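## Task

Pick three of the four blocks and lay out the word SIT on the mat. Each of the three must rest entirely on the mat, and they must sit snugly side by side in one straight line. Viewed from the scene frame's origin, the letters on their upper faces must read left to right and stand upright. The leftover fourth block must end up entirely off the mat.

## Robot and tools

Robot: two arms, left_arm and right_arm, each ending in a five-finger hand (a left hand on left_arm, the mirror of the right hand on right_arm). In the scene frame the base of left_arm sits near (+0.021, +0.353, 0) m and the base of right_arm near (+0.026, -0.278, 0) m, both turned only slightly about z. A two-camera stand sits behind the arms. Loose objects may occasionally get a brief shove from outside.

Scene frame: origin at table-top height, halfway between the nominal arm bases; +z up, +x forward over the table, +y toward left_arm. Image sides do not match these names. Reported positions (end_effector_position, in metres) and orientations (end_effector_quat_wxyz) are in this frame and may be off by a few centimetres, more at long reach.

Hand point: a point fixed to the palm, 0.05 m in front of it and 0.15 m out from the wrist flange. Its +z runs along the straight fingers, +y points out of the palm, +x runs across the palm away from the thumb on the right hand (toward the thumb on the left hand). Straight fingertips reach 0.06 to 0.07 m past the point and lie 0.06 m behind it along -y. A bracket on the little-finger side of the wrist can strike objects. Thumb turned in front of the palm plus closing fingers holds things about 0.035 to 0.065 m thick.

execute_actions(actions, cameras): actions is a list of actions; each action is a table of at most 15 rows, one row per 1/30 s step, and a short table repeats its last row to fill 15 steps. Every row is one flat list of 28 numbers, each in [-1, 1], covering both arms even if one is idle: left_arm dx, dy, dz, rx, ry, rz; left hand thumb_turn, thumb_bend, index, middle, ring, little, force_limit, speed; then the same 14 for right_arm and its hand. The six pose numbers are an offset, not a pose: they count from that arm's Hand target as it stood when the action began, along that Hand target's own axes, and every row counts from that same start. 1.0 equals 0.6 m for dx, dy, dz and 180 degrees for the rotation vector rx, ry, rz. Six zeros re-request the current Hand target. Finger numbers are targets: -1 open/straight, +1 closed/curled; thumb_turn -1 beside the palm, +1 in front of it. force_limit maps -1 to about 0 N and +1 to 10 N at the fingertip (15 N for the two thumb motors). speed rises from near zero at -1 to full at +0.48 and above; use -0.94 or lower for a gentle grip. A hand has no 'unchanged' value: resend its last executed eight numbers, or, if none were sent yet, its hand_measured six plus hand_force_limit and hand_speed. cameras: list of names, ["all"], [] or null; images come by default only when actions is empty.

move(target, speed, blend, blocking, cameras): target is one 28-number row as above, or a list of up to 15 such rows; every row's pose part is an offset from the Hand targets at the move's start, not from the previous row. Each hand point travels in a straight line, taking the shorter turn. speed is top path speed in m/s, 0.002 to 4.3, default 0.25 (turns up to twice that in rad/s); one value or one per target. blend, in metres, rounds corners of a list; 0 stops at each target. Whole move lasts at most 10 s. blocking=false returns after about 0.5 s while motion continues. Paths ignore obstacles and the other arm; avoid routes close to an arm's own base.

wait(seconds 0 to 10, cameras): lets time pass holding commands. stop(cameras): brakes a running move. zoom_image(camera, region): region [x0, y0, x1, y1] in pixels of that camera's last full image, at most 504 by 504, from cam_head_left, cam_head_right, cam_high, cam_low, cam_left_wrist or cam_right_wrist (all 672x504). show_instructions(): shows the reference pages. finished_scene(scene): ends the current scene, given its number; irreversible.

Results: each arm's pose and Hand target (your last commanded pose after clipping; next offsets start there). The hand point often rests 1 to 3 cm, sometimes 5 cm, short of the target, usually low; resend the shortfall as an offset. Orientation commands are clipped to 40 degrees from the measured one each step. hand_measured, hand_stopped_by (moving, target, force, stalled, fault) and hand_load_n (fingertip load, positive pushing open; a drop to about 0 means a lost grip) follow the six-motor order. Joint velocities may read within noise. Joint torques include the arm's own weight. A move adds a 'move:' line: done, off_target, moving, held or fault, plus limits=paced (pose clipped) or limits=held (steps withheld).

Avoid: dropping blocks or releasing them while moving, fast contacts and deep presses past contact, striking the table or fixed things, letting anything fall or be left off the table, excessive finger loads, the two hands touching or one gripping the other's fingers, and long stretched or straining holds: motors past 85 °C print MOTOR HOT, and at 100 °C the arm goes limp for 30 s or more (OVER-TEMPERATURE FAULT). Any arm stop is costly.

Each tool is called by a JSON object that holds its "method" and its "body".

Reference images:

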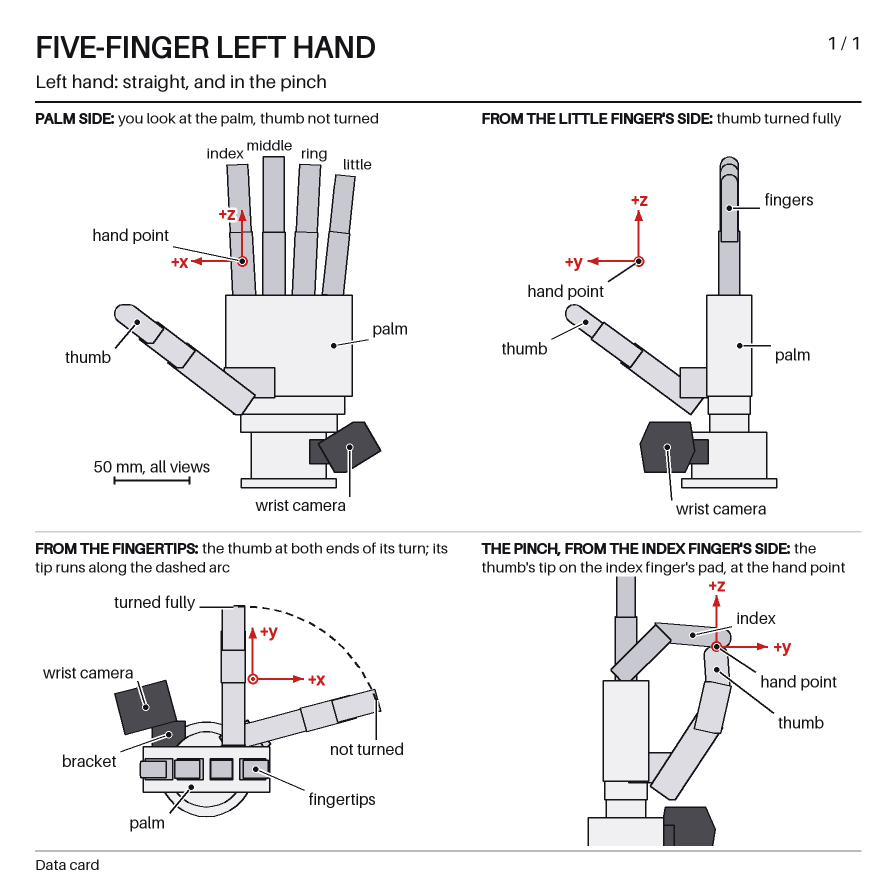

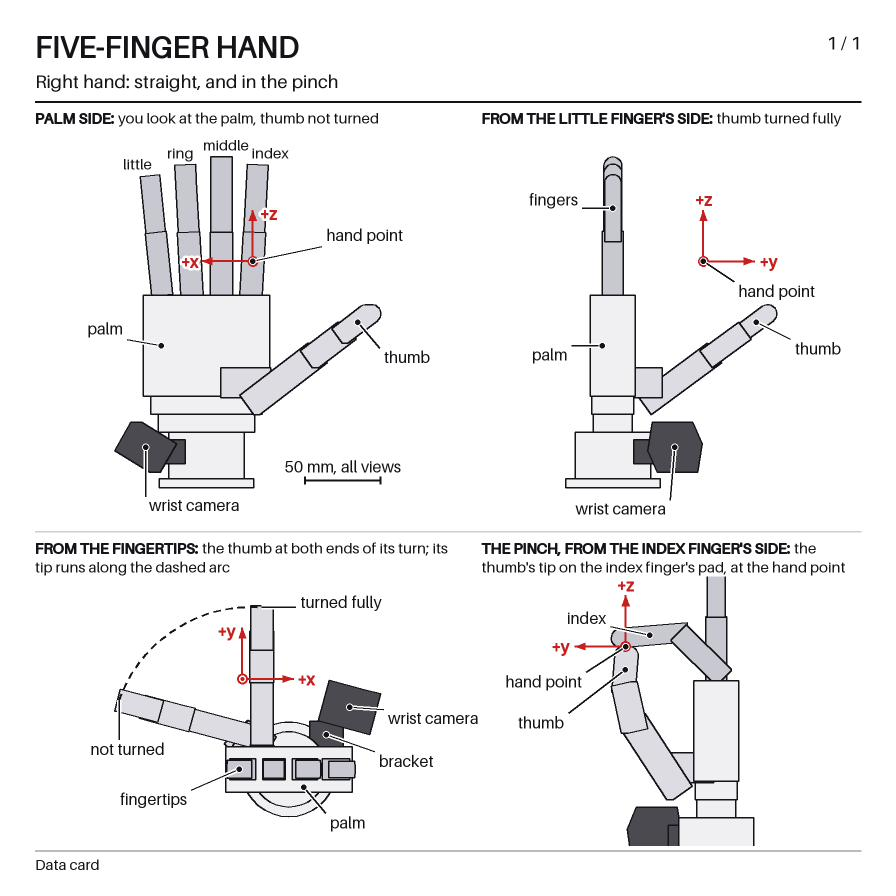

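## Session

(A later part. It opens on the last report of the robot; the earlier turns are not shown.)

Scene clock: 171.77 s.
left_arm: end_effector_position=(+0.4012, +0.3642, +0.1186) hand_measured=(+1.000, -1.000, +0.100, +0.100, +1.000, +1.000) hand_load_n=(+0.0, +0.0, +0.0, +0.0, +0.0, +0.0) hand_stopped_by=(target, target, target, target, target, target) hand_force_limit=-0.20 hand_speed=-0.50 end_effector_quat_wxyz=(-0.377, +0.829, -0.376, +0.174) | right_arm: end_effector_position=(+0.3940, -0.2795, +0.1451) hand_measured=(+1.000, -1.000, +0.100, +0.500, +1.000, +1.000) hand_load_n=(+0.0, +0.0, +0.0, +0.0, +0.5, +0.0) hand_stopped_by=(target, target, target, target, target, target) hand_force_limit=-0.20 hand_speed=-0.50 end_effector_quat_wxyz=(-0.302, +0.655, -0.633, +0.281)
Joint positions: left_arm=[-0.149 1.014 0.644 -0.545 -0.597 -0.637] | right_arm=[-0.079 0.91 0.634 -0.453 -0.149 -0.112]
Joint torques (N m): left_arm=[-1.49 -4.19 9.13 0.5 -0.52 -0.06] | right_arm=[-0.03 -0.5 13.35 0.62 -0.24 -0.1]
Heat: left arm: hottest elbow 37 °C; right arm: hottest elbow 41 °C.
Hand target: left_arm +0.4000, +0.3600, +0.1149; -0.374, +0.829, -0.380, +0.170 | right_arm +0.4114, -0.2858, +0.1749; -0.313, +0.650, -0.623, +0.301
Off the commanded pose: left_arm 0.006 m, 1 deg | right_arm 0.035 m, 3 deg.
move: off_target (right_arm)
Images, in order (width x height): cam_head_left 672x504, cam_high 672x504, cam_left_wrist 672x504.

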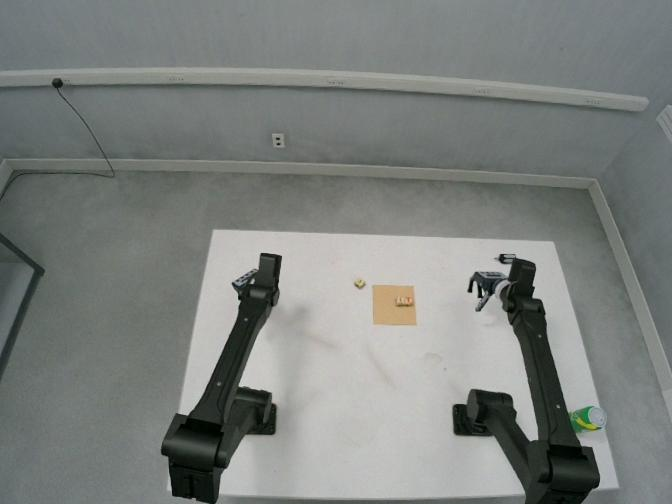

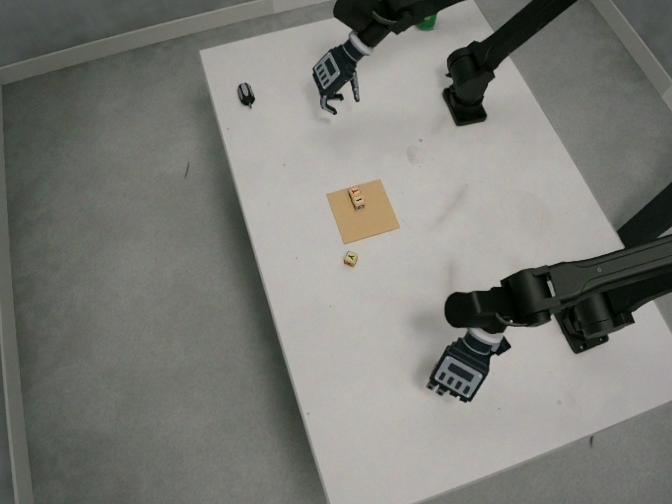

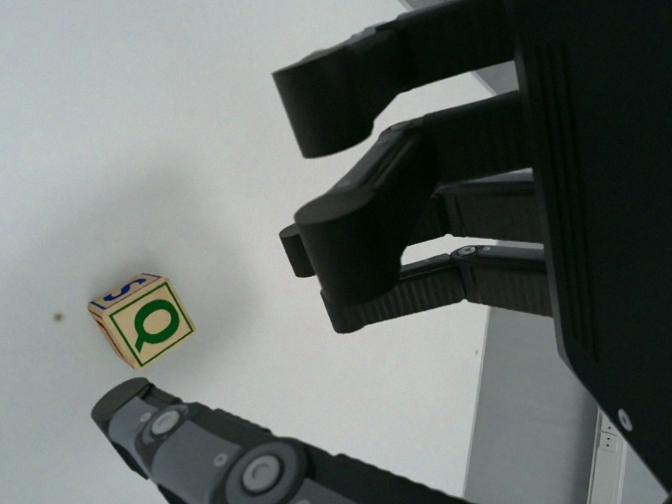

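{"method": "move", "body": {"target": [[0.0138,0.0399,0.0428,0,0,0,1,-1,0.1,0.1,1,1,-0.2,-0.5,0,0,0,0,0,0,1,-1,0.1,0.5,1,1,-0.2,-0.5]], "speed": 0.1, "cameras": ["cam_left_wrist"]}}

{"method": "zoom_image", "body": {"camera": "cam_left_wrist", "region": [40, 220, 260, 420]}}

Scene clock: 174.00 s.
left_arm: end_effector_position=(+0.4050, +0.3606, +0.0814) hand_measured=(+1.000, -1.000, +0.100, +0.100, +1.000, +1.000) hand_load_n=(+0.0, +0.0, +0.0, +0.0, +0.0, +0.0) hand_stopped_by=(target, target, target, target, target, target) hand_force_limit=-0.20 hand_speed=-0.50 end_effector_quat_wxyz=(-0.374, +0.830, -0.380, +0.164) | right_arm: end_effector_position=(+0.3940, -0.2795, +0.1450) hand_measured=(+1.000, -1.000, +0.100, +0.500, +1.000, +1.000) hand_load_n=(+0.0, +0.0, +0.0, +0.0, +0.0, +0.0) hand_stopped_by=(target, target, target, target, target, target) hand_force_limit=-0.20 hand_speed=-0.50 end_effector_quat_wxyz=(-0.302, +0.655, -0.633, +0.282)
Joint positions: left_arm=[-0.159 1.098 0.599 -0.444 -0.603 -0.647] | right_arm=[-0.079 0.91 0.634 -0.453 -0.149 -0.113]
Joint torques (N m): left_arm=[-1.49 -4.84 8.31 1.4 -0.53 -0.06] | right_arm=[-0.44 -1.08 13.41 0.79 -0.25 -0.04]
Heat: left arm: hottest elbow 37 °C; right arm: hottest elbow 41 °C.
Hand target: left_arm +0.4078, +0.3561, +0.0798; -0.374, +0.829, -0.380, +0.170 | right_arm +0.4114, -0.2858, +0.1749; -0.313, +0.650, -0.623, +0.301
Off the commanded pose: left_arm 0.006 m, 1 deg | right_arm 0.035 m, 3 deg.
move: off_target (right_arm)
Images, in order (width x height): cam_left_wrist 672x504.

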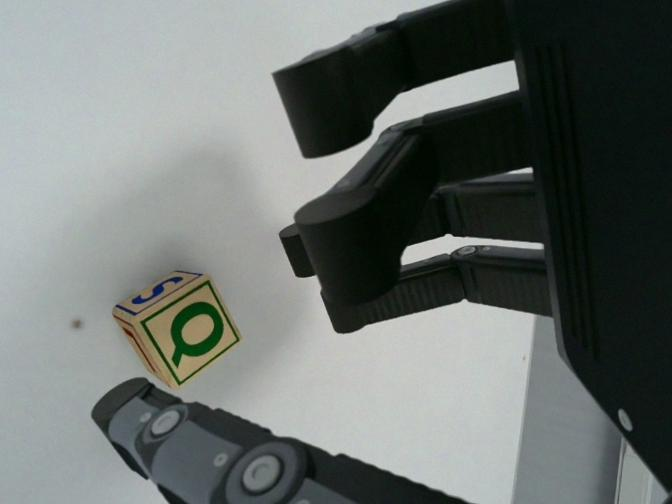

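Scaled by 2.291.

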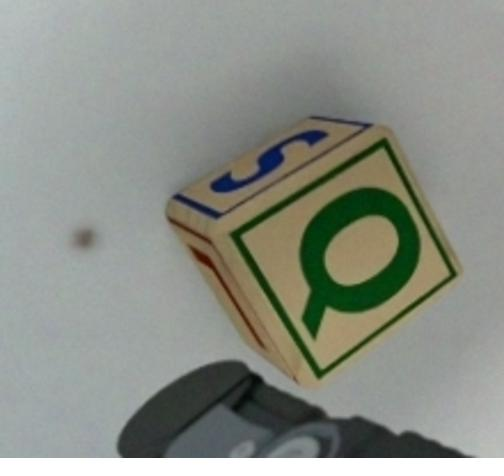

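{"method": "move", "body": {"target": [[0,0.0499,0.0441,0,0,0,1,-1,0.1,0.1,1,1,-0.2,-0.5,0,0,0,0,0,0,1,-1,0.1,0.5,1,1,-0.2,-0.5]], "speed": 0.08, "cameras": ["cam_left_wrist"]}}

{"method": "zoom_image", "body": {"camera": "cam_left_wrist", "region": [40, 220, 360, 460]}}

Scene clock: 175.67 s.
left_arm: end_effector_position=(+0.4057, +0.3606, +0.0418) hand_measured=(+1.000, -1.000, +0.100, +0.100, +1.000, +1.000) hand_load_n=(+0.0, +0.0, +0.0, +0.0, +0.0, +0.0) hand_stopped_by=(target, target, target, target, target, target) hand_force_limit=-0.20 hand_speed=-0.50 end_effector_quat_wxyz=(-0.374, +0.830, -0.379, +0.165) | right_arm: end_effector_position=(+0.3940, -0.2795, +0.1450) hand_measured=(+1.000, -1.000, +0.100, +0.500, +1.000, +1.000) hand_load_n=(+0.0, +0.0, +0.0, +0.0, +0.0, +0.0) hand_stopped_by=(target, target, target, target, target, target) hand_force_limit=-0.20 hand_speed=-0.50 end_effector_quat_wxyz=(-0.302, +0.655, -0.633, +0.282)
Joint positions: left_arm=[-0.159 1.182 0.534 -0.294 -0.603 -0.648] | right_arm=[-0.079 0.91 0.634 -0.453 -0.149 -0.113]
Joint torques (N m): left_arm=[-1.49 -5.42 7.49 1.4 -0.52 -0.04] | right_arm=[-0.73 -1.32 13.6 1.01 -0.26 -0.05]
Heat: left arm: hottest elbow 37 °C; right arm: hottest elbow 41 °C.
Hand target: left_arm +0.4077, +0.3561, +0.0399; -0.374, +0.829, -0.380, +0.170 | right_arm +0.4114, -0.2858, +0.1749; -0.313, +0.650, -0.623, +0.301
Off the commanded pose: left_arm 0.005 m, 1 deg | right_arm 0.035 m, 3 deg.
move: off_target (right_arm)
Images, in order (width x height): cam_left_wrist 672x504.

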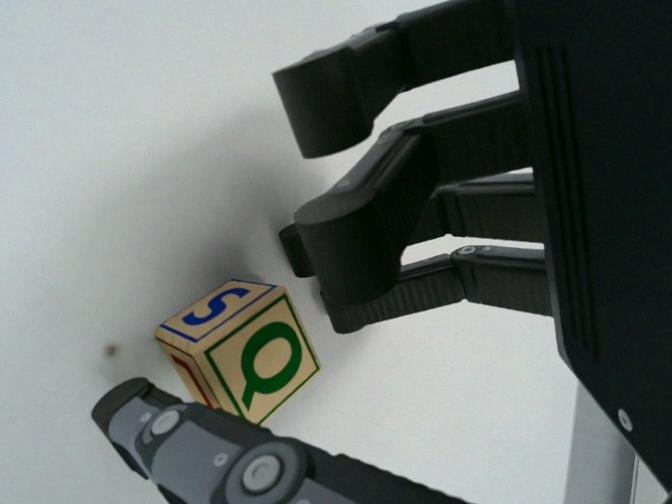

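Scaled by 1.575.

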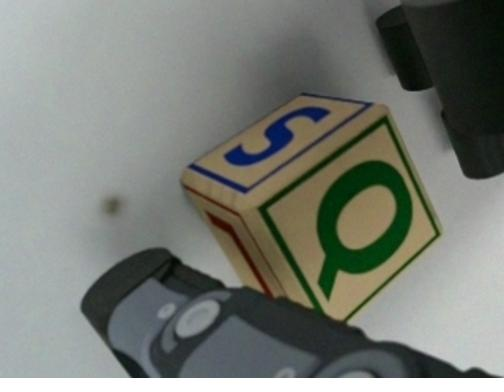

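{"method": "move", "body": {"target": [[0,0,0,0,0,0,1,-0.4,0.5,0.5,1,1,-0.2,-0.88,0,0,0,0,0,0,1,-1,0.1,0.5,1,1,-0.2,-0.5]], "speed": 0.08, "cameras": ["cam_left_wrist"]}}

Scene clock: 177.47 s.
left_arm: end_effector_position=(+0.4058, +0.3606, +0.0419) hand_measured=(+1.000, -0.862, +0.500, +0.376, +1.000, +1.000) hand_load_n=(+0.0, +9.0, +1.5, +5.0, +0.0, +0.0) hand_stopped_by=(target, force, target, force, target, target) hand_force_limit=-0.20 hand_speed=-0.88 end_effector_quat_wxyz=(-0.374, +0.830, -0.379, +0.165) | right_arm: end_effector_position=(+0.3940, -0.2795, +0.1450) hand_measured=(+1.000, -1.000, +0.100, +0.500, +1.000, +1.000) hand_load_n=(+0.0, +0.0, +0.0, +0.0, +0.0, +0.0) hand_stopped_by=(target, target, target, target, target, target) hand_force_limit=-0.20 hand_speed=-0.50 end_effector_quat_wxyz=(-0.302, +0.655, -0.633, +0.282)
Joint positions: left_arm=[-0.159 1.182 0.534 -0.293 -0.603 -0.648] | right_arm=[-0.079 0.91 0.634 -0.453 -0.149 -0.113]
Joint torques (N m): left_arm=[-1.49 -5.42 7.49 1.4 -0.52 -0.05] | right_arm=[0.38 -2.02 13.34 0.7 -0.3 -0.11]
Heat: left arm: hottest elbow 37 °C; right arm: hottest elbow 41 °C.
Hand target: left_arm +0.4077, +0.3561, +0.0399; -0.374, +0.829, -0.380, +0.170 | right_arm +0.4114, -0.2858, +0.1749; -0.313, +0.650, -0.623, +0.301
Off the commanded pose: left_arm 0.005 m, 1 deg | right_arm 0.035 m, 3 deg.
move: off_target (right_arm)
Images, in order (width x height): cam_left_wrist 672x504.

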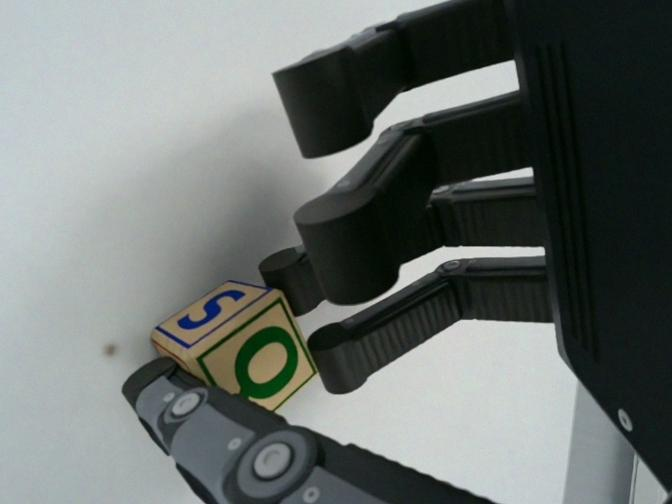

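{"method": "move", "body": {"target": [[0,0,0,0,0,0,1,-0.4,0.65,0.5,1,1,-0.2,-0.88,0,0,0,0,0,0,1,-1,0.1,0.5,1,1,-0.2,-0.5]], "speed": 0.08, "cameras": ["cam_left_wrist"]}}

Scene clock: 178.43 s.
left_arm: end_effector_position=(+0.4058, +0.3606, +0.0419) hand_measured=(+1.000, -0.862, +0.650, +0.376, +1.000, +1.000) hand_load_n=(+1.0, +7.0, +0.0, +5.5, +0.0, +0.0) hand_stopped_by=(target, force, target, force, target, target) hand_force_limit=-0.20 hand_speed=-0.88 end_effector_quat_wxyz=(-0.374, +0.830, -0.379, +0.165) | right_arm: end_effector_position=(+0.3940, -0.2795, +0.1450) hand_measured=(+1.000, -1.000, +0.100, +0.500, +1.000, +1.000) hand_load_n=(+0.0, +0.0, +0.0, +0.0, +0.0, +0.0) hand_stopped_by=(target, target, target, target, target, target) hand_force_limit=-0.20 hand_speed=-0.50 end_effector_quat_wxyz=(-0.302, +0.655, -0.633, +0.282)
Joint positions: left_arm=[-0.159 1.182 0.534 -0.293 -0.603 -0.648] | right_arm=[-0.079 0.91 0.634 -0.453 -0.149 -0.113]
Joint torques (N m): left_arm=[-1.44 -5.25 7.5 1.43 -0.52 -0.05] | right_arm=[0.26 -1.44 13.41 0.35 -0.26 -0.04]
Heat: left arm: hottest elbow 37 °C; right arm: hottest elbow 41 °C.
Hand target: left_arm +0.4077, +0.3561, +0.0399; -0.374, +0.829, -0.380, +0.170 | right_arm +0.4114, -0.2858, +0.1749; -0.313, +0.650, -0.623, +0.301
Off the commanded pose: left_arm 0.005 m, 1 deg | right_arm 0.035 m, 3 deg.
move: off_target (right_arm)
Images, in order (width x height): cam_left_wrist 672x504.

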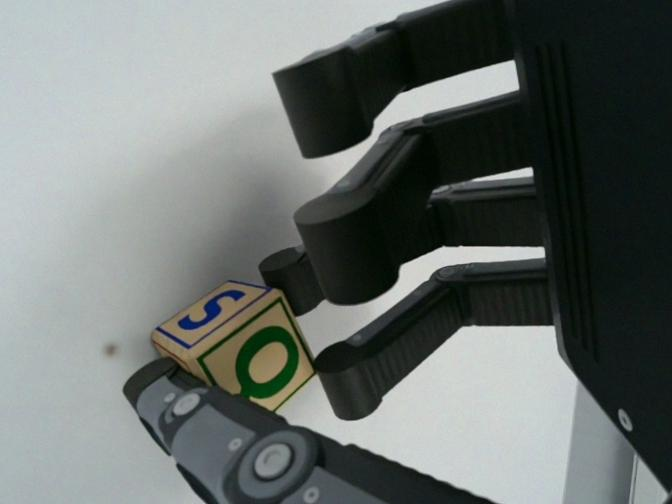

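{"method": "move", "body": {"target": [[0,0,0,0,0,0,1,-1,0.1,0.1,1,1,-0.2,-0.2,0,0,0,0,0,0,1,-1,0.1,0.5,1,1,-0.2,-0.5],[-0.0217,0,0,0,0,0,1,-1,0.1,0.1,1,1,-0.2,-0.2,0,0,0,0,0,0,1,-1,0.1,0.5,1,1,-0.2,-0.5]], "speed": 0.06, "cameras": ["cam_left_wrist"]}}

Scene clock: 180.47 s.
left_arm: end_effector_position=(+0.4009, +0.3609, +0.0403) hand_measured=(+1.000, -1.000, +0.100, +0.100, +1.000, +1.000) hand_load_n=(+0.0, +0.0, +0.0, -0.5, +0.0, +0.0) hand_stopped_by=(target, target, target, target, target, target) hand_force_limit=-0.20 hand_speed=-0.20 end_effector_quat_wxyz=(-0.371, +0.829, -0.381, +0.170) | right_arm: end_effector_position=(+0.3940, -0.2795, +0.1450) hand_measured=(+1.000, -1.000, +0.100, +0.500, +1.000, +1.000) hand_load_n=(+0.0, +0.0, +0.0, +0.0, -0.5, +0.0) hand_stopped_by=(target, target, target, target, target, target) hand_force_limit=-0.20 hand_speed=-0.50 end_effector_quat_wxyz=(-0.302, +0.655, -0.633, +0.282)
Joint positions: left_arm=[-0.153 1.165 0.514 -0.28 -0.589 -0.639] | right_arm=[-0.079 0.91 0.634 -0.453 -0.149 -0.113]
Joint torques (N m): left_arm=[0.62 -6.48 7.01 1.24 -0.36 0.12] | right_arm=[0.67 -1.61 13.45 0.54 -0.26 -0.07]
Heat: left arm: hottest elbow 37 °C; right arm: hottest elbow 41 °C.
Hand target: left_arm +0.3994, +0.3660, +0.0402; -0.374, +0.829, -0.379, +0.170 | right_arm +0.4114, -0.2858, +0.1749; -0.313, +0.650, -0.623, +0.301
Off the commanded pose: left_arm 0.005 m, 0 deg | right_arm 0.035 m, 3 deg.
move: off_target (right_arm)
Images, in order (width x height): cam_left_wrist 672x504.

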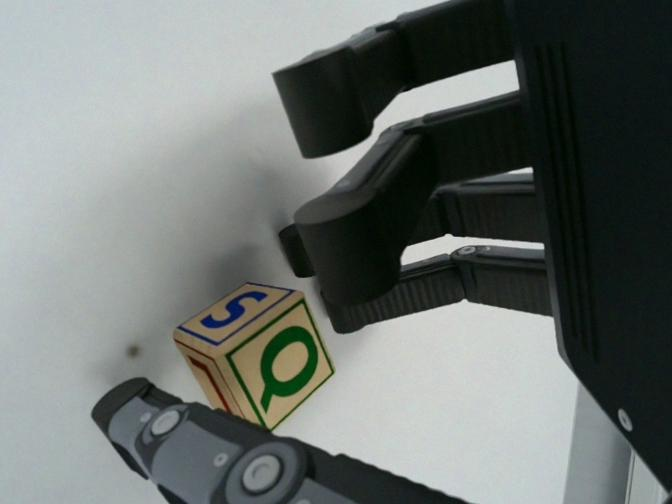

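{"method": "move", "body": {"target": [[-0.0093,-0.0039,0.0044,0,0,0,1,-1,0.1,0.1,1,1,-0.2,-0.2,0,0,0,0,0,0,1,-1,0.1,0.5,1,1,-0.2,-0.5]], "speed": 0.06, "cameras": ["cam_left_wrist"]}}

Scene clock: 181.60 s.
left_arm: end_effector_position=(+0.3998, +0.3668, +0.0402) hand_measured=(+1.000, -1.000, +0.100, +0.100, +1.000, +1.000) hand_load_n=(+0.0, +0.0, +0.0, -0.5, +0.0, +0.0) hand_stopped_by=(target, target, target, target, target, target) hand_force_limit=-0.20 hand_speed=-0.20 end_effector_quat_wxyz=(-0.370, +0.829, -0.382, +0.171) | right_arm: end_effector_position=(+0.3940, -0.2795, +0.1450) hand_measured=(+1.000, -1.000, +0.100, +0.500, +1.000, +1.000) hand_load_n=(+0.0, +0.0, +0.0, +0.0, +0.0, +0.0) hand_stopped_by=(target, target, target, target, target, target) hand_force_limit=-0.20 hand_speed=-0.50 end_effector_quat_wxyz=(-0.302, +0.655, -0.633, +0.282)
Joint positions: left_arm=[-0.131 1.158 0.508 -0.269 -0.574 -0.618] | right_arm=[-0.079 0.91 0.634 -0.453 -0.149 -0.113]
Joint torques (N m): left_arm=[0.62 -6.24 7.02 1.29 -0.41 0.11] | right_arm=[0.03 -0.97 13.72 0.7 -0.26 -0.12]
Heat: left arm: hottest elbow 37 °C; right arm: hottest elbow 41 °C.
Hand target: left_arm +0.3983, +0.3725, +0.0400; -0.374, +0.829, -0.380, +0.170 | right_arm +0.4114, -0.2858, +0.1749; -0.313, +0.650, -0.623, +0.301
Off the commanded pose: left_arm 0.006 m, 1 deg | right_arm 0.035 m, 3 deg.
move: off_target (right_arm)
Images, in order (width x height): cam_left_wrist 672x504.

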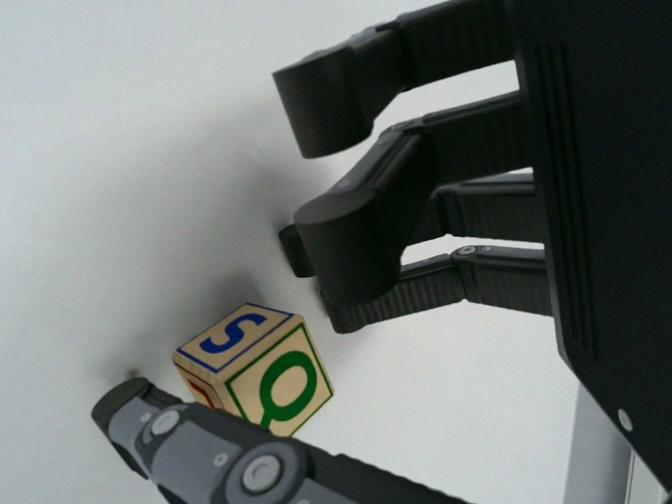

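{"method": "move", "body": {"target": [[0,0,0,0,0,0,1,-0.4,0.5,0.5,1,1,-0.2,-0.88,0,0,0,0,0,0,1,-1,0.1,0.5,1,1,-0.2,-0.5]], "speed": 0.06, "cameras": ["cam_left_wrist"]}}

Scene clock: 183.20 s.
left_arm: end_effector_position=(+0.3973, +0.3682, +0.0379) hand_measured=(+1.000, -0.828, +0.444, +0.500, +1.000, +1.000) hand_load_n=(-1.5, +7.5, +5.0, +0.0, +0.0, +0.0) hand_stopped_by=(target, force, force, target, target, target) hand_force_limit=-0.20 hand_speed=-0.88 end_effector_quat_wxyz=(-0.370, +0.829, -0.384, +0.167) | right_arm: end_effector_position=(+0.3940, -0.2795, +0.1450) hand_measured=(+1.000, -1.000, +0.100, +0.500, +1.000, +1.000) hand_load_n=(+0.0, +0.0, +0.0, +0.0, +0.5, +0.0) hand_stopped_by=(target, target, target, target, target, target) hand_force_limit=-0.20 hand_speed=-0.50 end_effector_quat_wxyz=(-0.302, +0.655, -0.633, +0.282)
Joint positions: left_arm=[-0.129 1.158 0.503 -0.269 -0.574 -0.613] | right_arm=[-0.079 0.91 0.634 -0.453 -0.149 -0.113]
Joint torques (N m): left_arm=[0.5 -6.36 7.42 1.29 -0.4 0.09] | right_arm=[-0.32 -0.97 13.6 0.73 -0.26 -0.06]
Heat: left arm: hottest elbow 37 °C; right arm: hottest elbow 42 °C.
Hand target: left_arm +0.3984, +0.3725, +0.0401; -0.374, +0.829, -0.380, +0.170 | right_arm +0.4114, -0.2858, +0.1749; -0.313, +0.650, -0.623, +0.301
Off the commanded pose: left_arm 0.005 m, 1 deg | right_arm 0.035 m, 3 deg.
move: off_target (right_arm)
Images, in order (width x height): cam_left_wrist 672x504.

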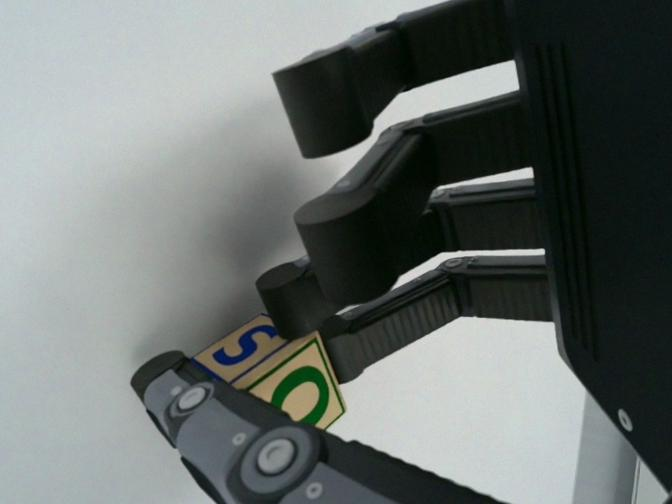

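{"method": "move", "body": {"target": [[0,0,0,0,0,0,1,-1,0.1,0.1,1,1,-0.2,-0.2,0,0,0,0,0,0,1,-1,0.1,0.5,1,1,-0.2,-0.5]], "speed": 0.06, "cameras": ["cam_left_wrist"]}}

{"method": "zoom_image", "body": {"camera": "cam_left_wrist", "region": [100, 260, 360, 460]}}

Scene clock: 183.90 s.
left_arm: end_effector_position=(+0.3978, +0.3684, +0.0404) hand_measured=(+1.000, -1.000, +0.100, +0.100, +1.000, +1.000) hand_load_n=(+0.0, +0.0, +0.0, +0.0, +0.0, +0.0) hand_stopped_by=(target, target, target, target, target, target) hand_force_limit=-0.20 hand_speed=-0.20 end_effector_quat_wxyz=(-0.372, +0.829, -0.382, +0.171) | right_arm: end_effector_position=(+0.3940, -0.2795, +0.1450) hand_measured=(+1.000, -1.000, +0.100, +0.500, +1.000, +1.000) hand_load_n=(+0.0, +0.0, +0.0, +0.0, +0.0, +0.0) hand_stopped_by=(target, target, target, target, target, target) hand_force_limit=-0.20 hand_speed=-0.50 end_effector_quat_wxyz=(-0.302, +0.655, -0.633, +0.282)
Joint positions: left_arm=[-0.128 1.15 0.501 -0.266 -0.575 -0.613] | right_arm=[-0.079 0.91 0.634 -0.453 -0.149 -0.113]
Joint torques (N m): left_arm=[0.38 -5.42 7.6 1.22 -0.37 0.08] | right_arm=[0.56 -1.49 13.71 0.59 -0.33 -0.11]
Heat: left arm: hottest elbow 37 °C; right arm: hottest elbow 42 °C.
Hand target: left_arm +0.3983, +0.3725, +0.0400; -0.374, +0.829, -0.380, +0.170 | right_arm +0.4114, -0.2858, +0.1749; -0.313, +0.650, -0.623, +0.301
Off the commanded pose: left_arm 0.004 m, 0 deg | right_arm 0.035 m, 3 deg.
move: off_target (right_arm)
Images, in order (width x height): cam_left_wrist 672x504.

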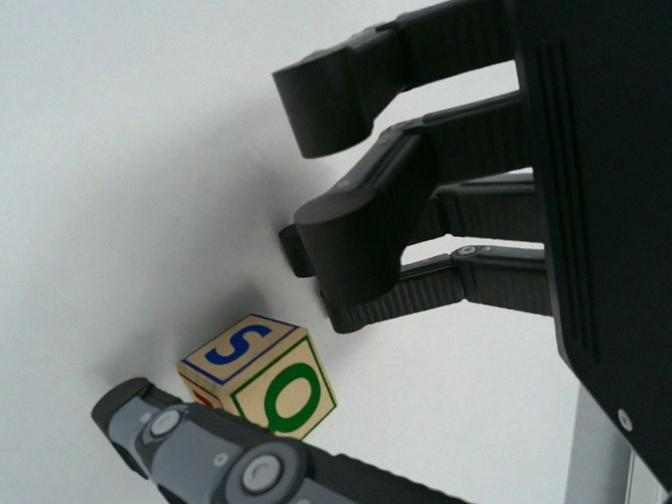

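Scaled by 1.938.

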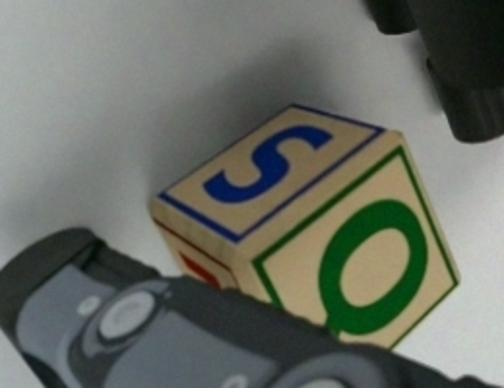

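{"method": "move", "body": {"target": [[0.025,0.0034,-0.0139,0,0,0,1,-1,0.1,0.1,1,1,-0.2,-0.2,0,0,0,0,0,0,1,-1,0.1,0.5,1,1,-0.2,-0.5]], "speed": 0.06, "cameras": ["cam_left_wrist"]}}

{"method": "zoom_image", "body": {"camera": "cam_left_wrist", "region": [100, 260, 360, 460]}}

Scene clock: 185.47 s.
left_arm: end_effector_position=(+0.3947, +0.3632, +0.0397) hand_measured=(+1.000, -1.000, +0.100, +0.100, +1.000, +1.000) hand_load_n=(+0.0, +0.0, +0.0, +0.0, +0.0, +0.0) hand_stopped_by=(target, target, target, target, target, target) hand_force_limit=-0.20 hand_speed=-0.20 end_effector_quat_wxyz=(-0.377, +0.830, -0.377, +0.166) | right_arm: end_effector_position=(+0.3940, -0.2795, +0.1450) hand_measured=(+1.000, -1.000, +0.100, +0.500, +1.000, +1.000) hand_load_n=(+0.0, +0.0, +0.0, +0.0, +0.0, +0.0) hand_stopped_by=(target, target, target, target, target, target) hand_force_limit=-0.20 hand_speed=-0.50 end_effector_quat_wxyz=(-0.302, +0.655, -0.633, +0.282)
Joint positions: left_arm=[-0.159 1.15 0.501 -0.288 -0.609 -0.649] | right_arm=[-0.079 0.91 0.634 -0.453 -0.149 -0.113]
Joint torques (N m): left_arm=[-1.67 -4.42 9.76 0.39 -0.34 -0.06] | right_arm=[0.03 -1.26 13.59 0.85 -0.27 -0.07]
Heat: left arm: hottest elbow 37 °C; right arm: hottest elbow 42 °C.
Hand target: left_arm +0.4023, +0.3562, +0.0440; -0.374, +0.829, -0.380, +0.170 | right_arm +0.4114, -0.2858, +0.1749; -0.313, +0.650, -0.623, +0.301
Off the commanded pose: left_arm 0.011 m, 1 deg | right_arm 0.035 m, 3 deg.
move: off_target (left_arm, right_arm)
Images, in order (width x height): cam_left_wrist 672x504.

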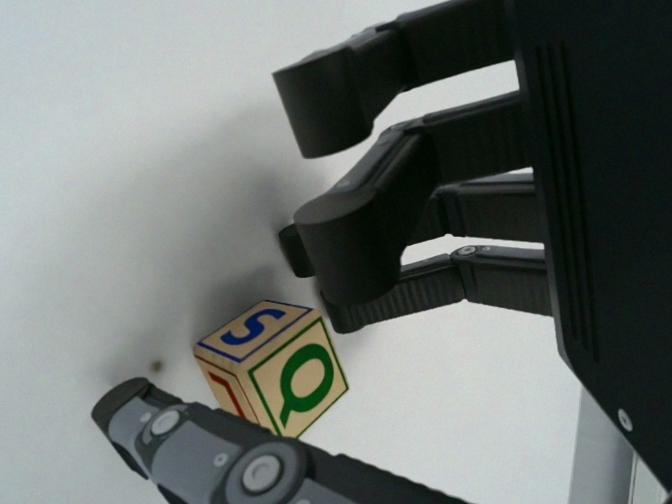

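Scaled by 1.938.

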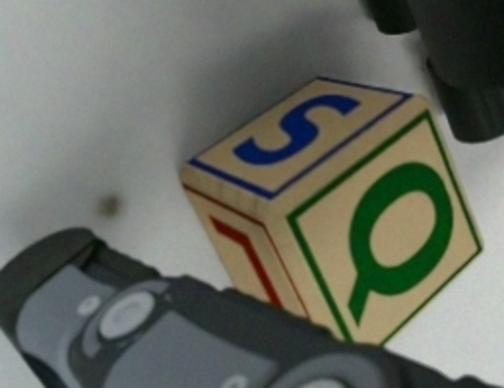

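{"method": "move", "body": {"target": [[0.0115,-0.0021,0.0024,0,0,0,1,-1,0.1,0.1,1,1,-0.2,-0.2,0,0,0,0,0,0,1,-1,0.1,0.5,1,1,-0.2,-0.5]], "speed": 0.06, "cameras": ["cam_left_wrist"]}}

{"method": "zoom_image", "body": {"camera": "cam_left_wrist", "region": [100, 260, 360, 460]}}

Scene clock: 187.67 s.
left_arm: end_effector_position=(+0.3951, +0.3623, +0.0385) hand_measured=(+1.000, -1.000, +0.100, +0.100, +1.000, +1.000) hand_load_n=(+0.0, +0.0, +0.0, -3.5, +0.0, +0.0) hand_stopped_by=(target, target, target, target, target, target) hand_force_limit=-0.20 hand_speed=-0.20 end_effector_quat_wxyz=(-0.380, +0.828, -0.378, +0.161) | right_arm: end_effector_position=(+0.3940, -0.2795, +0.1450) hand_measured=(+1.000, -1.000, +0.100, +0.500, +1.000, +1.000) hand_load_n=(+0.0, +0.0, +0.0, +0.0, +0.0, +0.0) hand_stopped_by=(target, target, target, target, target, target) hand_force_limit=-0.20 hand_speed=-0.50 end_effector_quat_wxyz=(-0.302, +0.655, -0.633, +0.282)
Joint positions: left_arm=[-0.168 1.16 0.506 -0.293 -0.622 -0.653] | right_arm=[-0.079 0.91 0.634 -0.453 -0.149 -0.113]
Joint torques (N m): left_arm=[-1.85 -3.66 10.7 0.46 -0.05 -0.11] | right_arm=[0.32 -1.44 13.39 0.57 -0.27 -0.06]
Heat: left arm: hottest elbow 37 °C; right arm: hottest elbow 42 °C.
Hand target: left_arm +0.4083, +0.3522, +0.0441; -0.374, +0.829, -0.380, +0.170 | right_arm +0.4114, -0.2858, +0.1749; -0.313, +0.650, -0.623, +0.301
Off the commanded pose: left_arm 0.017 m, 1 deg | right_arm 0.035 m, 3 deg.
move: off_target (left_arm, right_arm)
Images, in order (width x height): cam_left_wrist 672x504.

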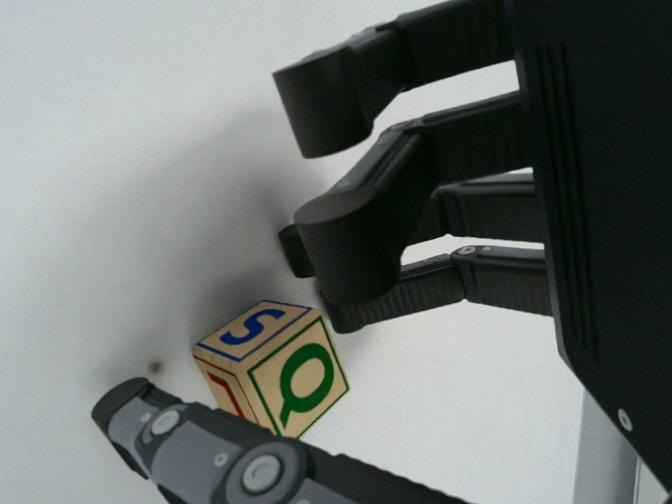

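Scaled by 1.938.

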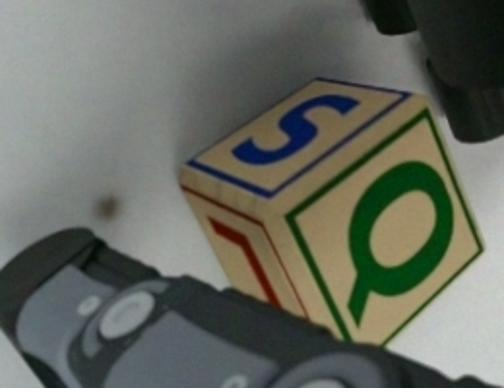

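{"method": "move", "body": {"target": [[-0.0066,-0.0377,-0.0353,0,0,0,1,-1,0.1,0.1,1,1,-0.2,-0.2,0,0,0,0,0,0,1,-1,0.1,0.5,1,1,-0.2,-0.5],[-0.0093,0.0031,-0.0035,0,0,0,1,-1,0.1,0.1,1,1,-0.2,-0.2,0,0,0,0,0,0,1,-1,0.1,0.5,1,1,-0.2,-0.5]], "speed": 0.08, "cameras": ["cam_left_wrist"]}}

{"method": "zoom_image", "body": {"camera": "cam_left_wrist", "region": [100, 260, 360, 460]}}

Scene clock: 200.03 s.
left_arm: end_effector_position=(+0.4024, +0.3587, +0.0480) hand_measured=(+1.000, -1.000, +0.100, +0.100, +1.000, +1.000) hand_load_n=(+0.0, +0.0, -0.5, +0.0, +0.0, +0.0) hand_stopped_by=(target, target, target, target, target, target) hand_force_limit=-0.20 hand_speed=-0.20 end_effector_quat_wxyz=(-0.375, +0.829, -0.378, +0.167) | right_arm: end_effector_position=(+0.3940, -0.2795, +0.1450) hand_measured=(+1.000, -1.000, +0.100, +0.500, +1.000, +1.000) hand_load_n=(+0.0, +0.0, +0.0, +0.0, +0.0, +0.0) hand_stopped_by=(target, target, target, target, target, target) hand_force_limit=-0.20 hand_speed=-0.50 end_effector_quat_wxyz=(-0.302, +0.655, -0.633, +0.282)
Joint positions: left_arm=[-0.168 1.157 0.534 -0.319 -0.61 -0.656] | right_arm=[-0.079 0.91 0.634 -0.453 -0.149 -0.113]
Joint torques (N m): left_arm=[-1.38 -5.07 7.25 1.42 -0.43 -0.05] | right_arm=[-0.44 -2.43 13.41 0.75 -0.3 -0.14]
Heat: left arm: hottest elbow 37 °C; right arm: hottest elbow 43 °C.
Hand target: left_arm +0.4026, +0.3546, +0.0440; -0.374, +0.829, -0.380, +0.170 | right_arm +0.4114, -0.2858, +0.1749; -0.313, +0.650, -0.623, +0.301
Off the commanded pose: left_arm 0.006 m, 0 deg | right_arm 0.035 m, 3 deg.
move: off_target (right_arm)
Images, in order (width x height): cam_left_wrist 672x504.

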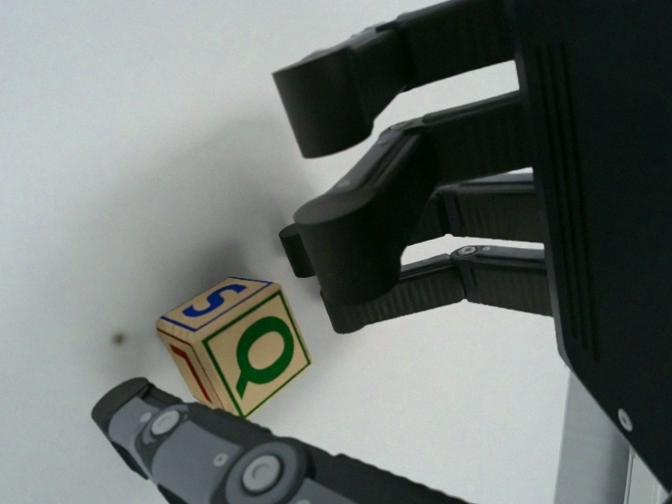

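Scaled by 1.938.

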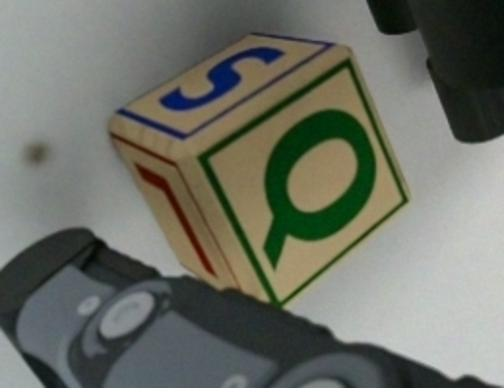

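{"method": "move", "body": {"target": [[0,0,0,0,0,0,1,-0.4,0.5,0.5,1,1,-0.2,-0.88,0,0,0,0,0,0,1,-1,0.1,0.5,1,1,-0.2,-0.5]], "speed": 0.06, "cameras": ["cam_left_wrist"]}}

Scene clock: 201.83 s.
left_arm: end_effector_position=(+0.4025, +0.3587, +0.0480) hand_measured=(+1.000, -0.862, +0.500, +0.376, +1.000, +1.000) hand_load_n=(+0.5, +6.5, +0.0, +3.5, +0.0, +0.0) hand_stopped_by=(target, force, target, force, target, target) hand_force_limit=-0.20 hand_speed=-0.88 end_effector_quat_wxyz=(-0.376, +0.829, -0.378, +0.167) | right_arm: end_effector_position=(+0.3940, -0.2795, +0.1450) hand_measured=(+1.000, -1.000, +0.100, +0.500, +1.000, +1.000) hand_load_n=(+0.0, +0.0, +0.0, +0.0, +0.0, +0.0) hand_stopped_by=(target, target, target, target, target, target) hand_force_limit=-0.20 hand_speed=-0.50 end_effector_quat_wxyz=(-0.302, +0.655, -0.633, +0.282)
Joint positions: left_arm=[-0.168 1.157 0.534 -0.318 -0.61 -0.656] | right_arm=[-0.079 0.91 0.634 -0.453 -0.149 -0.113]
Joint torques (N m): left_arm=[-1.38 -5.07 7.27 1.43 -0.44 -0.05] | right_arm=[0.09 -1.44 13.48 0.53 -0.26 -0.08]
Heat: left arm: hottest elbow 37 °C; right arm: hottest elbow 43 °C.
Hand target: left_arm +0.4026, +0.3546, +0.0440; -0.374, +0.829, -0.380, +0.170 | right_arm +0.4114, -0.2858, +0.1749; -0.313, +0.650, -0.623, +0.301
Off the commanded pose: left_arm 0.006 m, 0 deg | right_arm 0.035 m, 3 deg.
move: off_target (right_arm)
Images, in order (width x height): cam_left_wrist 672x504.

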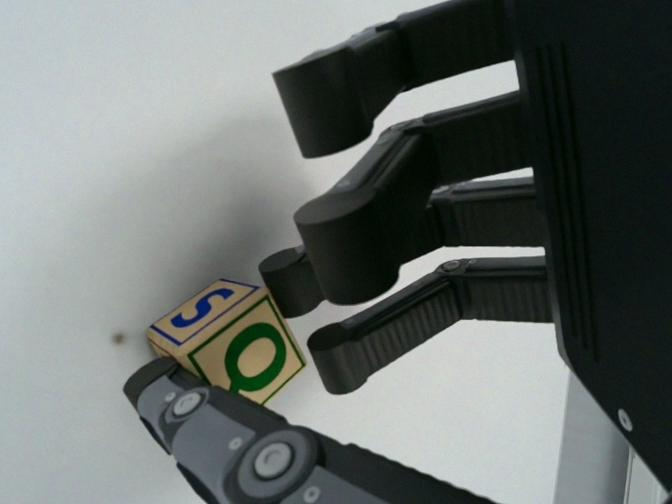

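{"method": "move", "body": {"target": [[0,0,0,0,0,0,1,-1,0.1,0.1,1,1,-0.2,-0.2,0,0,0,0,0,0,1,-1,0.1,0.5,1,1,-0.2,-0.5],[-0.0213,-0.0093,0.003,0,0,0,1,-1,0.1,0.1,1,1,-0.2,-0.2,0,0,0,0,0,0,1,-1,0.1,0.5,1,1,-0.2,-0.5]], "speed": 0.06, "cameras": ["cam_left_wrist"]}}

{"method": "zoom_image", "body": {"camera": "cam_left_wrist", "region": [100, 260, 360, 460]}}

Scene clock: 203.90 s.
left_arm: end_effector_position=(+0.3961, +0.3639, +0.0437) hand_measured=(+1.000, -1.000, +0.100, +0.100, +1.000, +1.000) hand_load_n=(+0.0, +0.0, +0.0, +0.0, +0.0, +0.0) hand_stopped_by=(target, target, target, target, target, target) hand_force_limit=-0.20 hand_speed=-0.20 end_effector_quat_wxyz=(-0.370, +0.830, -0.384, +0.164) | right_arm: end_effector_position=(+0.3940, -0.2795, +0.1450) hand_measured=(+1.000, -1.000, +0.100, +0.500, +1.000, +1.000) hand_load_n=(+0.0, +0.0, +0.0, +0.0, +0.0, +0.0) hand_stopped_by=(target, target, target, target, target, target) hand_force_limit=-0.20 hand_speed=-0.50 end_effector_quat_wxyz=(-0.302, +0.655, -0.633, +0.282)
Joint positions: left_arm=[-0.146 1.145 0.517 -0.31 -0.587 -0.631] | right_arm=[-0.079 0.91 0.634 -0.453 -0.149 -0.113]
Joint torques (N m): left_arm=[0.38 -6.53 7.5 1.43 -0.35 0.11] | right_arm=[0.09 -1.44 13.85 0.8 -0.29 -0.12]
Heat: left arm: hottest elbow 37 °C; right arm: hottest elbow 43 °C.
Hand target: left_arm +0.3979, +0.3677, +0.0470; -0.374, +0.829, -0.380, +0.170 | right_arm +0.4114, -0.2858, +0.1749; -0.313, +0.650, -0.623, +0.301
Off the commanded pose: left_arm 0.005 m, 1 deg | right_arm 0.035 m, 3 deg.
move: off_target (right_arm)
Images, in order (width x height): cam_left_wrist 672x504.

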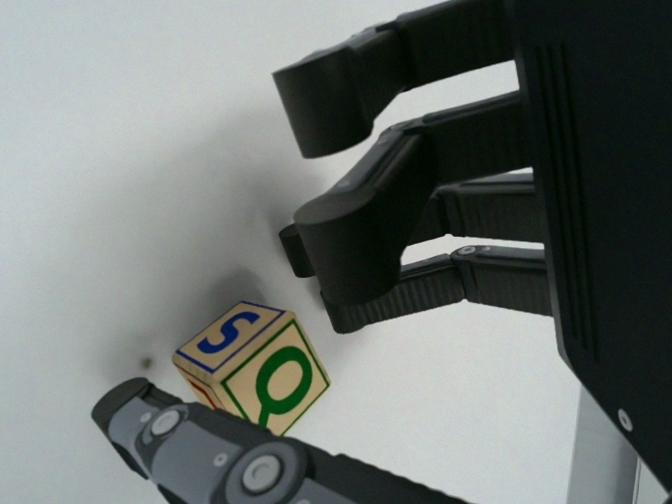

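Scaled by 1.938.

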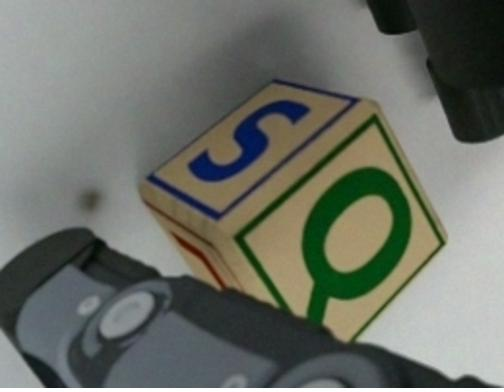

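{"method": "move", "body": {"target": [[0.0128,0.0089,-0.0101,0,0,0,1,-1,0.1,0.1,1,1,-0.2,-0.2,0,0,0,0,0,0,1,-1,0.1,0.5,1,1,-0.2,-0.5]], "speed": 0.06, "cameras": ["cam_left_wrist"]}}

{"method": "zoom_image", "body": {"camera": "cam_left_wrist", "region": [100, 260, 360, 460]}}

Scene clock: 205.47 s.
left_arm: end_effector_position=(+0.3971, +0.3604, +0.0450) hand_measured=(+1.000, -1.000, +0.100, +0.100, +1.000, +1.000) hand_load_n=(+0.5, +0.0, +0.0, +0.0, +0.0, +0.0) hand_stopped_by=(target, target, target, target, target, target) hand_force_limit=-0.20 hand_speed=-0.20 end_effector_quat_wxyz=(-0.375, +0.829, -0.379, +0.167) | right_arm: end_effector_position=(+0.3940, -0.2795, +0.1450) hand_measured=(+1.000, -1.000, +0.100, +0.500, +1.000, +1.000) hand_load_n=(+0.0, +0.0, +0.5, +0.5, +0.0, +0.0) hand_stopped_by=(target, target, target, target, target, target) hand_force_limit=-0.20 hand_speed=-0.50 end_effector_quat_wxyz=(-0.302, +0.655, -0.633, +0.282)
Joint positions: left_arm=[-0.163 1.145 0.517 -0.31 -0.606 -0.651] | right_arm=[-0.079 0.91 0.634 -0.453 -0.149 -0.113]
Joint torques (N m): left_arm=[-1.55 -6.18 7.94 0.5 -0.53 -0.04] | right_arm=[0.26 -1.44 13.5 0.66 -0.3 -0.12]
Heat: left arm: hottest elbow 37 °C; right arm: hottest elbow 43 °C.
Hand target: left_arm +0.3968, +0.3565, +0.0470; -0.374, +0.829, -0.380, +0.170 | right_arm +0.4114, -0.2858, +0.1749; -0.313, +0.650, -0.623, +0.301
Off the commanded pose: left_arm 0.004 m, 0 deg | right_arm 0.035 m, 3 deg.
move: off_target (right_arm)
Images, in order (width x height): cam_left_wrist 672x504.

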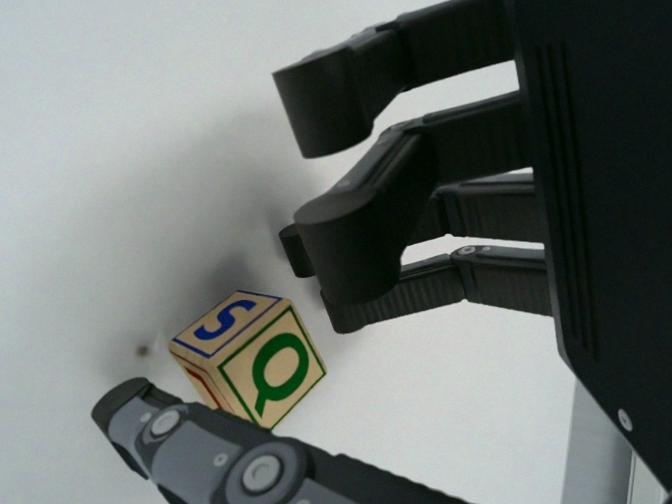

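Scaled by 1.938.

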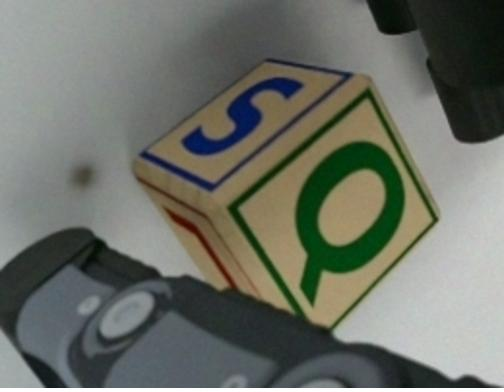

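{"method": "move", "body": {"target": [[-0.0132,-0.0073,0.0082,0,0,0,1,-1,0.1,0.1,1,1,-0.2,-0.2,0,0,0,0,0,0,1,-1,0.1,0.5,1,1,-0.2,-0.5]], "speed": 0.06, "cameras": ["cam_left_wrist"]}}

{"method": "zoom_image", "body": {"camera": "cam_left_wrist", "region": [100, 260, 360, 460]}}

Scene clock: 206.93 s.
left_arm: end_effector_position=(+0.3965, +0.3628, +0.0449) hand_measured=(+1.000, -1.000, +0.100, +0.100, +1.000, +1.000) hand_load_n=(+0.0, +0.0, +0.0, +0.0, +0.0, +0.5) hand_stopped_by=(target, target, target, target, target, target) hand_force_limit=-0.20 hand_speed=-0.20 end_effector_quat_wxyz=(-0.371, +0.830, -0.383, +0.166) | right_arm: end_effector_position=(+0.3940, -0.2795, +0.1450) hand_measured=(+1.000, -1.000, +0.100, +0.500, +1.000, +1.000) hand_load_n=(+0.0, +0.0, +0.0, +0.5, +0.0, +0.0) hand_stopped_by=(target, target, target, target, target, target) hand_force_limit=-0.20 hand_speed=-0.50 end_effector_quat_wxyz=(-0.302, +0.655, -0.633, +0.282)
Joint positions: left_arm=[-0.149 1.142 0.517 -0.31 -0.588 -0.634] | right_arm=[-0.079 0.91 0.634 -0.453 -0.149 -0.113]
Joint torques (N m): left_arm=[0.32 -6.48 7.32 1.29 -0.35 0.09] | right_arm=[0.5 -1.49 13.55 0.72 -0.28 -0.12]
Heat: left arm: hottest elbow 37 °C; right arm: hottest elbow 43 °C.
Hand target: left_arm +0.3966, +0.3669, +0.0469; -0.374, +0.829, -0.380, +0.170 | right_arm +0.4114, -0.2858, +0.1749; -0.313, +0.650, -0.623, +0.301
Off the commanded pose: left_arm 0.004 m, 1 deg | right_arm 0.035 m, 3 deg.
move: off_target (right_arm)
Images, in order (width x height): cam_left_wrist 672x504.

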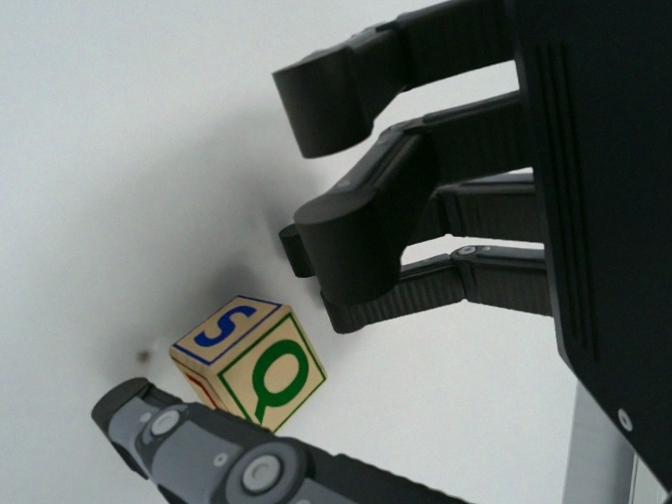

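Scaled by 1.938.

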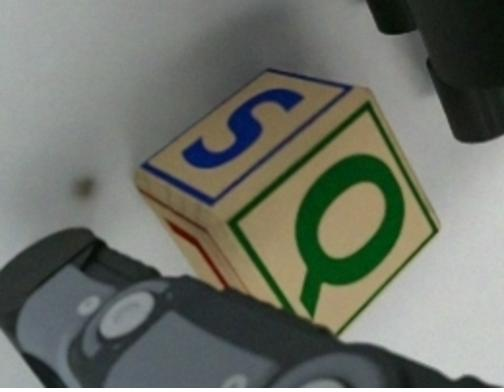

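{"method": "move", "body": {"target": [[0,0,0,0,0,0,1,-0.4,0.5,0.5,1,1,-0.2,-0.88,0,0,0,0,0,0,1,-1,0.1,0.5,1,1,-0.2,-0.5]], "speed": 0.06, "cameras": ["cam_left_wrist"]}}

Scene clock: 208.50 s.
left_arm: end_effector_position=(+0.3965, +0.3628, +0.0448) hand_measured=(+1.000, -0.858, +0.500, +0.388, +1.000, +1.000) hand_load_n=(+1.0, +7.0, +0.0, +4.5, +0.0, +0.0) hand_stopped_by=(target, force, target, force, target, target) hand_force_limit=-0.20 hand_speed=-0.88 end_effector_quat_wxyz=(-0.371, +0.829, -0.384, +0.166) | right_arm: end_effector_position=(+0.3940, -0.2795, +0.1450) hand_measured=(+1.000, -1.000, +0.100, +0.500, +1.000, +1.000) hand_load_n=(+0.0, +0.0, +0.0, +0.0, +0.0, +0.5) hand_stopped_by=(target, target, target, target, target, target) hand_force_limit=-0.20 hand_speed=-0.50 end_effector_quat_wxyz=(-0.302, +0.655, -0.633, +0.282)
Joint positions: left_arm=[-0.149 1.142 0.517 -0.31 -0.588 -0.633] | right_arm=[-0.079 0.91 0.634 -0.453 -0.149 -0.113]
Joint torques (N m): left_arm=[0.38 -6.53 7.32 1.31 -0.36 0.09] | right_arm=[0.79 -0.73 13.74 0.72 -0.26 -0.06]
Heat: left arm: hottest elbow 36 °C; right arm: hottest elbow 43 °C.
Hand target: left_arm +0.3966, +0.3668, +0.0469; -0.374, +0.829, -0.380, +0.170 | right_arm +0.4114, -0.2858, +0.1749; -0.313, +0.650, -0.623, +0.301
Off the commanded pose: left_arm 0.005 m, 1 deg | right_arm 0.035 m, 3 deg.
move: off_target (right_arm)
Images, in order (width x height): cam_left_wrist 672x504.

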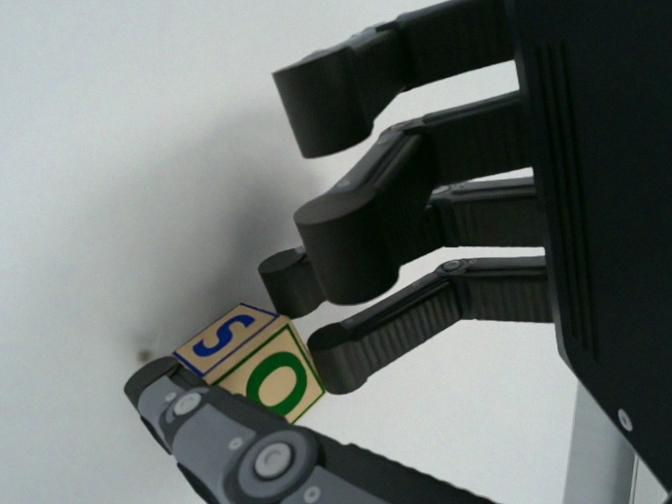

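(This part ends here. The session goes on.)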